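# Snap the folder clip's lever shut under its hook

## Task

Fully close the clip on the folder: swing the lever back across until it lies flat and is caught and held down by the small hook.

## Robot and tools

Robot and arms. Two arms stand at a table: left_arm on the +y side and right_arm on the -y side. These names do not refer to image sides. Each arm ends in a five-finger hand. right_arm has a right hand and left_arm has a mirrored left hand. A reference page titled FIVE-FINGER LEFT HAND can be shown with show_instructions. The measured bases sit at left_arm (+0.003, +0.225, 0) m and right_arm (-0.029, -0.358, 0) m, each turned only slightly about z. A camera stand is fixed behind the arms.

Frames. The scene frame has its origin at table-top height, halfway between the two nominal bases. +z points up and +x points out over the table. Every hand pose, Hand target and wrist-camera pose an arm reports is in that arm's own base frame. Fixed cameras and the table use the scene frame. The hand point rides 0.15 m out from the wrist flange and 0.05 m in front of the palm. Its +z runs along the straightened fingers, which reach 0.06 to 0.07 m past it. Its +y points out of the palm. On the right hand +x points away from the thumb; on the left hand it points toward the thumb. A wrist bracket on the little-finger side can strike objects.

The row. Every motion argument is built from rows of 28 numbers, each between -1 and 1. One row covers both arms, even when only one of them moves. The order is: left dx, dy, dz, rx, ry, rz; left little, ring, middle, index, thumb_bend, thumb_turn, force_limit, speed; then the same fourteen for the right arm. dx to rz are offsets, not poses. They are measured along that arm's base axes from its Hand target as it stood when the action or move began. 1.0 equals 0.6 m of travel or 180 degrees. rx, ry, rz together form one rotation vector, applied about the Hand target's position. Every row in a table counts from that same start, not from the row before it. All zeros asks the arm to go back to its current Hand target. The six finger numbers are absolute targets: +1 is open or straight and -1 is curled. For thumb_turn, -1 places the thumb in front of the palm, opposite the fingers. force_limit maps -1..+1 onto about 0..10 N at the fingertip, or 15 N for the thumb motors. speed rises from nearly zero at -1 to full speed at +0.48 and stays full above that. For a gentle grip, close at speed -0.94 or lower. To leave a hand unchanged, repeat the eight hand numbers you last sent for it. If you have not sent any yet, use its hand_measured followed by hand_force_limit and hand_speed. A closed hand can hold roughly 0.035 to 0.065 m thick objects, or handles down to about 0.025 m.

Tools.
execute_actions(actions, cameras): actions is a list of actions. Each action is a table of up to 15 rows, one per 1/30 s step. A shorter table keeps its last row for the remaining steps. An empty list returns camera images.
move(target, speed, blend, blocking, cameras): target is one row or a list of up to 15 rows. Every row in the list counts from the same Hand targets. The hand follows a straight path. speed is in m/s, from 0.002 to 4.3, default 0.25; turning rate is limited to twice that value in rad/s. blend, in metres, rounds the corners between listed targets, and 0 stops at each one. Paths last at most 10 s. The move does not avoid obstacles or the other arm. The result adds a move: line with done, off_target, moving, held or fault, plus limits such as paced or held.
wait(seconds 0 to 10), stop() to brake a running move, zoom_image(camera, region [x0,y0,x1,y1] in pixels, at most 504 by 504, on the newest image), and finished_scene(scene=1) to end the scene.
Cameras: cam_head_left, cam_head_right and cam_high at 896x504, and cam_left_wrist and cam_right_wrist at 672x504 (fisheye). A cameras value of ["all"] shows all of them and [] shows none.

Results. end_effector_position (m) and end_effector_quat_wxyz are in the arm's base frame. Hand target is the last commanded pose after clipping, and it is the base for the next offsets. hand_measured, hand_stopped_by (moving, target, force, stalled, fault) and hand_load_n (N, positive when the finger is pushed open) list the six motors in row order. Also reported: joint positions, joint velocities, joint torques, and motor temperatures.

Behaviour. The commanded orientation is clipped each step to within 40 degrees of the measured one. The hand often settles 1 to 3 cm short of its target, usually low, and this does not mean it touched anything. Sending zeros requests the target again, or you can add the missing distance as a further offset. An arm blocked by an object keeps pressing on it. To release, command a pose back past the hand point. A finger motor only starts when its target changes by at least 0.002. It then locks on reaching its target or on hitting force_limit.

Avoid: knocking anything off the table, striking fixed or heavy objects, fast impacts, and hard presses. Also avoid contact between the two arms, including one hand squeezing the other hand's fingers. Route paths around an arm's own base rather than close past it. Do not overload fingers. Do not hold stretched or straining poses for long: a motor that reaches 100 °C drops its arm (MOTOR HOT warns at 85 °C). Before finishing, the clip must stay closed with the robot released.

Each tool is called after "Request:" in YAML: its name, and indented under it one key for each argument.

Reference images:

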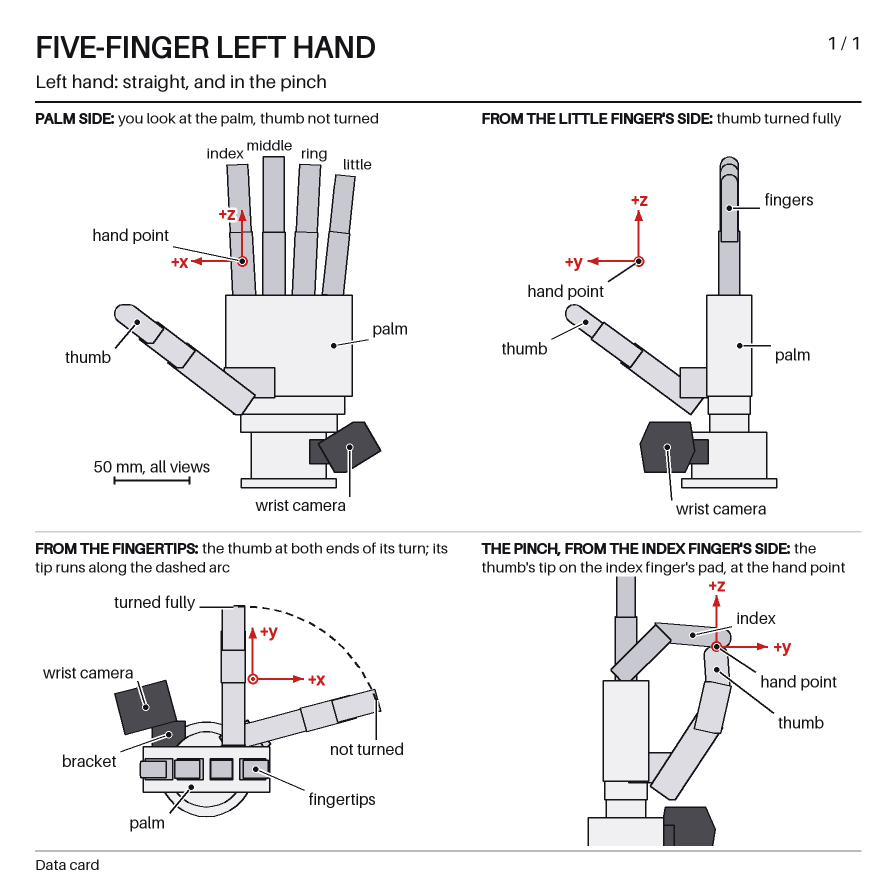

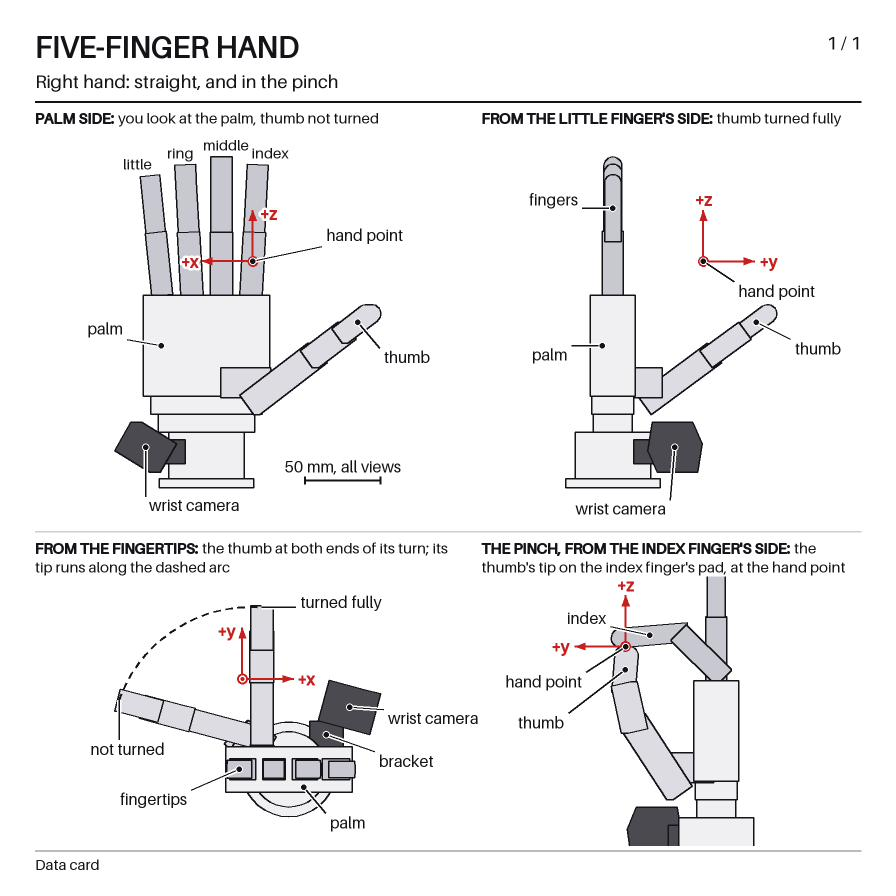

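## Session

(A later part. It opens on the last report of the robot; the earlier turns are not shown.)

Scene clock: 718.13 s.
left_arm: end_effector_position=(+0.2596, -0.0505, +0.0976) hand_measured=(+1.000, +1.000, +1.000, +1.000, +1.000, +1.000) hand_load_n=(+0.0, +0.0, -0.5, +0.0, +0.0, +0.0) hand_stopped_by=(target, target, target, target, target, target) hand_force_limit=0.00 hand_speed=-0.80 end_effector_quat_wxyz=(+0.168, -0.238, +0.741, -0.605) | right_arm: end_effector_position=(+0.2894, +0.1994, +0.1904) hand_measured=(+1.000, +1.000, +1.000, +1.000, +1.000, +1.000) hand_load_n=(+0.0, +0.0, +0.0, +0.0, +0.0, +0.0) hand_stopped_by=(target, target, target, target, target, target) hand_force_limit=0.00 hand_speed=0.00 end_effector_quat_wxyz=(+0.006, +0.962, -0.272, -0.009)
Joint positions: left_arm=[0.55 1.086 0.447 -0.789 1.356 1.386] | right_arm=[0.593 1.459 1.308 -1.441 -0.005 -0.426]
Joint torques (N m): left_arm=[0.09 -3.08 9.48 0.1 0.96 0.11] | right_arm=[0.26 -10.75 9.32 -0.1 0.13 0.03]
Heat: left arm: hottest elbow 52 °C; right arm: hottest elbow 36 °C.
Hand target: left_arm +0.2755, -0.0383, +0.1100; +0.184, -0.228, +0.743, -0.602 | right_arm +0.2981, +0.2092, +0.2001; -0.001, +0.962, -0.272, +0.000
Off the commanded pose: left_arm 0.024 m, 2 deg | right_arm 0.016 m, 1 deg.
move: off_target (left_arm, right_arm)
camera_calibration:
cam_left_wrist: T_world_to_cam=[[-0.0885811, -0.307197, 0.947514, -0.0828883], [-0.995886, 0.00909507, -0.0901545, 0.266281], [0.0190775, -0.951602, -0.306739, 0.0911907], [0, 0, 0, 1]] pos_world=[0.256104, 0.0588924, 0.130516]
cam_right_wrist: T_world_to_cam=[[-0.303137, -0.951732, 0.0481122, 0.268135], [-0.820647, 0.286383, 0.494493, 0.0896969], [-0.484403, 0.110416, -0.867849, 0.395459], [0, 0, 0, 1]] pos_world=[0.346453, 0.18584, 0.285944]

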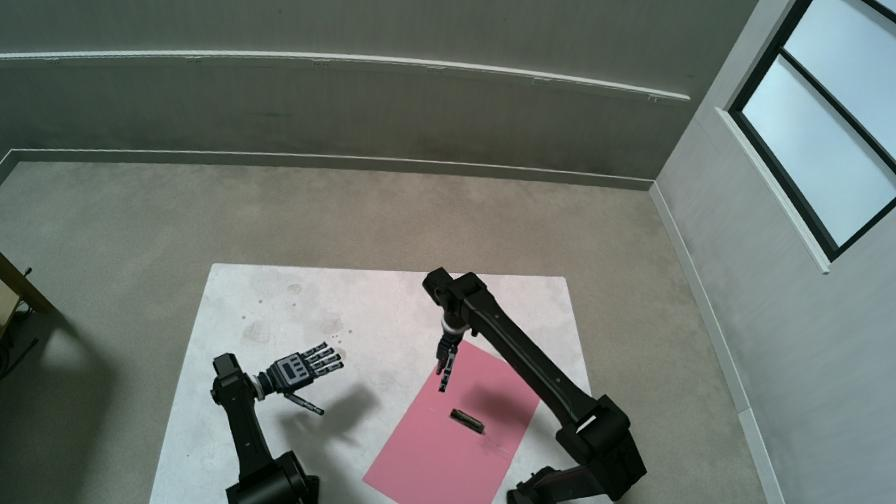

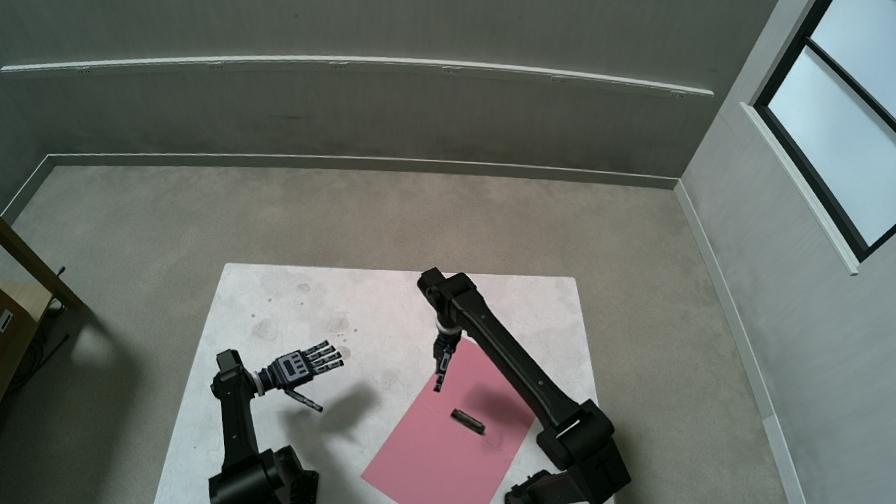

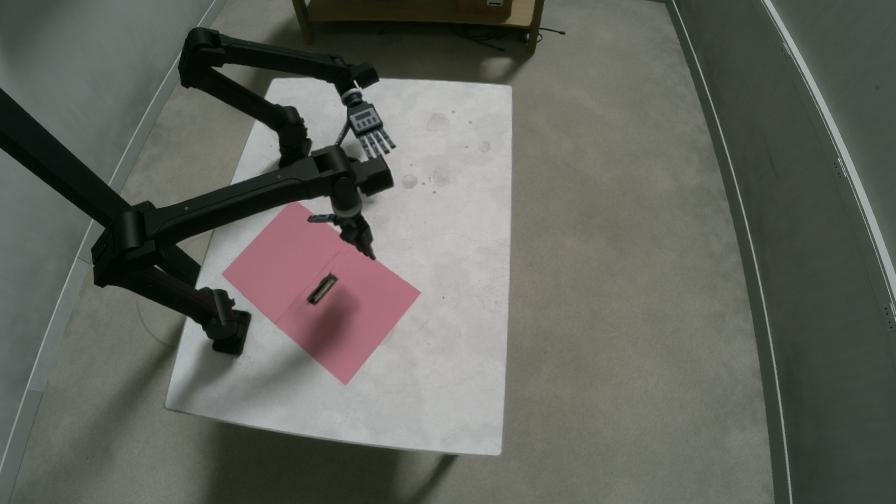

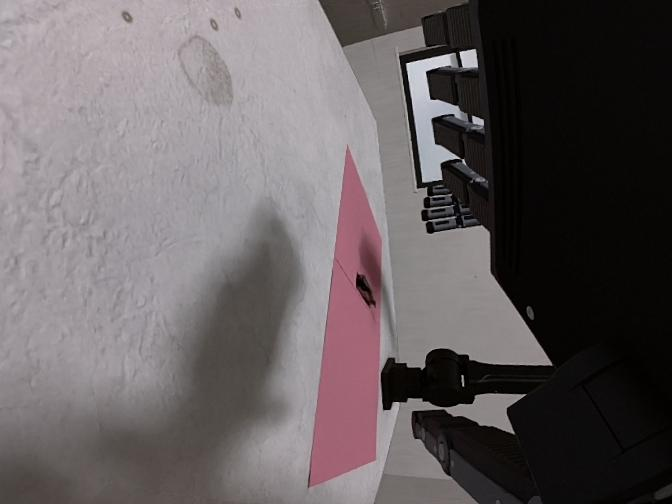

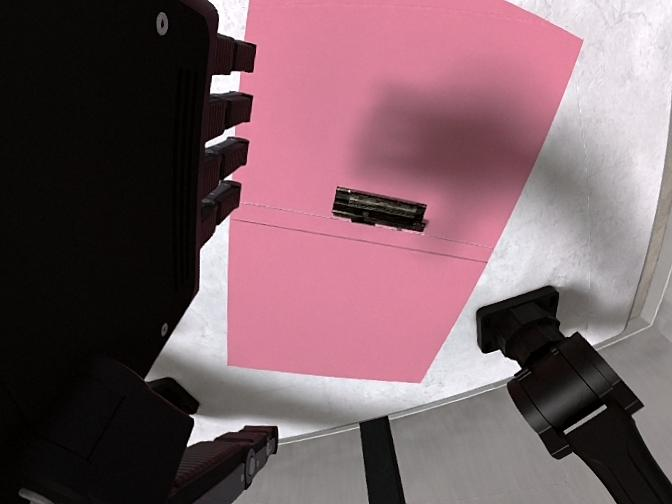

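Request:
move:
  target: [0, 0, 0, 0, 0, 0, 1, 1, 1, 1, 1, 1, 0, -0.8, 0.0, -0.08, -0.13, 0, 0, 0, 1, 1, 1, 1, 1, 1, 0, 0]
  speed: 0.12
  cameras: ["cam_right_wrist", "cam_left_wrist"]

Request:
zoom_image:
  camera: "cam_right_wrist"
  region: [280, 200, 460, 310]

Scene clock: 735.43 s.
left_arm: end_effector_position=(+0.2596, -0.0505, +0.0976) hand_measured=(+1.000, +1.000, +1.000, +1.000, +1.000, +1.000) hand_load_n=(+0.0, +0.0, +0.0, +0.0, +0.0, +0.0) hand_stopped_by=(target, target, target, target, target, target) hand_force_limit=0.00 hand_speed=-0.80 end_effector_quat_wxyz=(+0.168, -0.238, +0.741, -0.605) | right_arm: end_effector_position=(+0.2950, +0.1641, +0.1218) hand_measured=(+1.000, +1.000, +1.000, +1.000, +1.000, +1.000) hand_load_n=(+0.0, +0.0, +0.0, +0.0, +0.0, +0.0) hand_stopped_by=(target, target, target, target, target, target) hand_force_limit=0.00 hand_speed=0.00 end_effector_quat_wxyz=(+0.003, +0.962, -0.273, -0.005)
Joint positions: left_arm=[0.55 1.086 0.447 -0.789 1.356 1.386] | right_arm=[0.513 1.459 1.125 -1.247 -0.003 -0.505]
Joint torques (N m): left_arm=[0.56 -3.08 9.48 0.12 1.06 0.16] | right_arm=[-0.62 -10.93 6.02 0.54 0.09 -0.16]
Heat: left arm: hottest elbow 53 °C; right arm: hottest elbow 36 °C.
Hand target: left_arm +0.2755, -0.0383, +0.1100; +0.184, -0.228, +0.743, -0.602 | right_arm +0.2982, +0.1612, +0.1221; -0.001, +0.962, -0.273, +0.000
Off the commanded pose: left_arm 0.024 m, 2 deg | right_arm 0.004 m, 1 deg.
move: off_target (left_arm)
camera_calibration:
cam_left_wrist: T_world_to_cam=[[-0.0885811, -0.307197, 0.947514, -0.0828883], [-0.995886, 0.00909507, -0.0901545, 0.266281], [0.0190775, -0.951602, -0.306739, 0.0911907], [0, 0, 0, 1]] pos_world=[0.256104, 0.0588924, 0.130516]
cam_right_wrist: T_world_to_cam=[[-0.304224, -0.951763, 0.0399396, 0.240827], [-0.825378, 0.284295, 0.487777, 0.140886], [-0.475603, 0.115428, -0.872054, 0.339629], [0, 0, 0, 1]] pos_world=[0.351078, 0.149954, 0.217835]
Images, in order (width x height): cam_left_wrist 672x504, cam_right_wrist 672x504.

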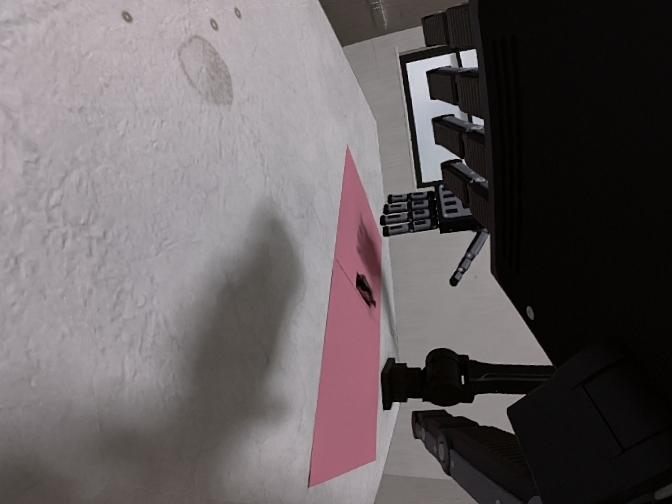

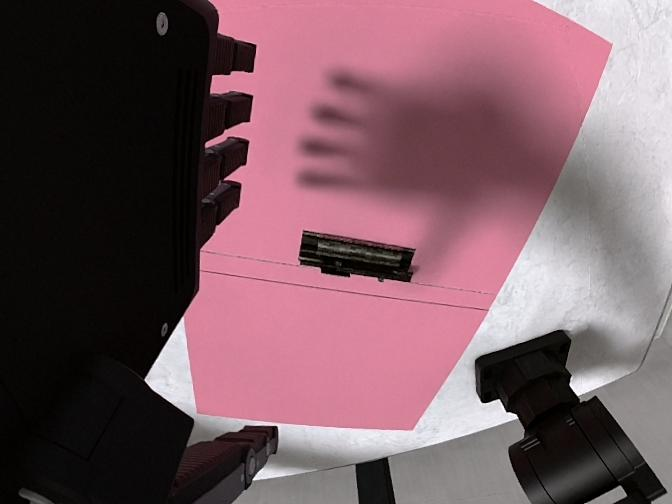

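Scaled by 2.800 from the camera's 672x504 image, which has a finer 960x720 frame.

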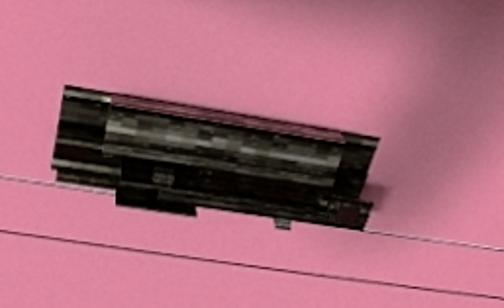

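Request:
finished_scene:
  scene: 1

The scene is finished: the task was done.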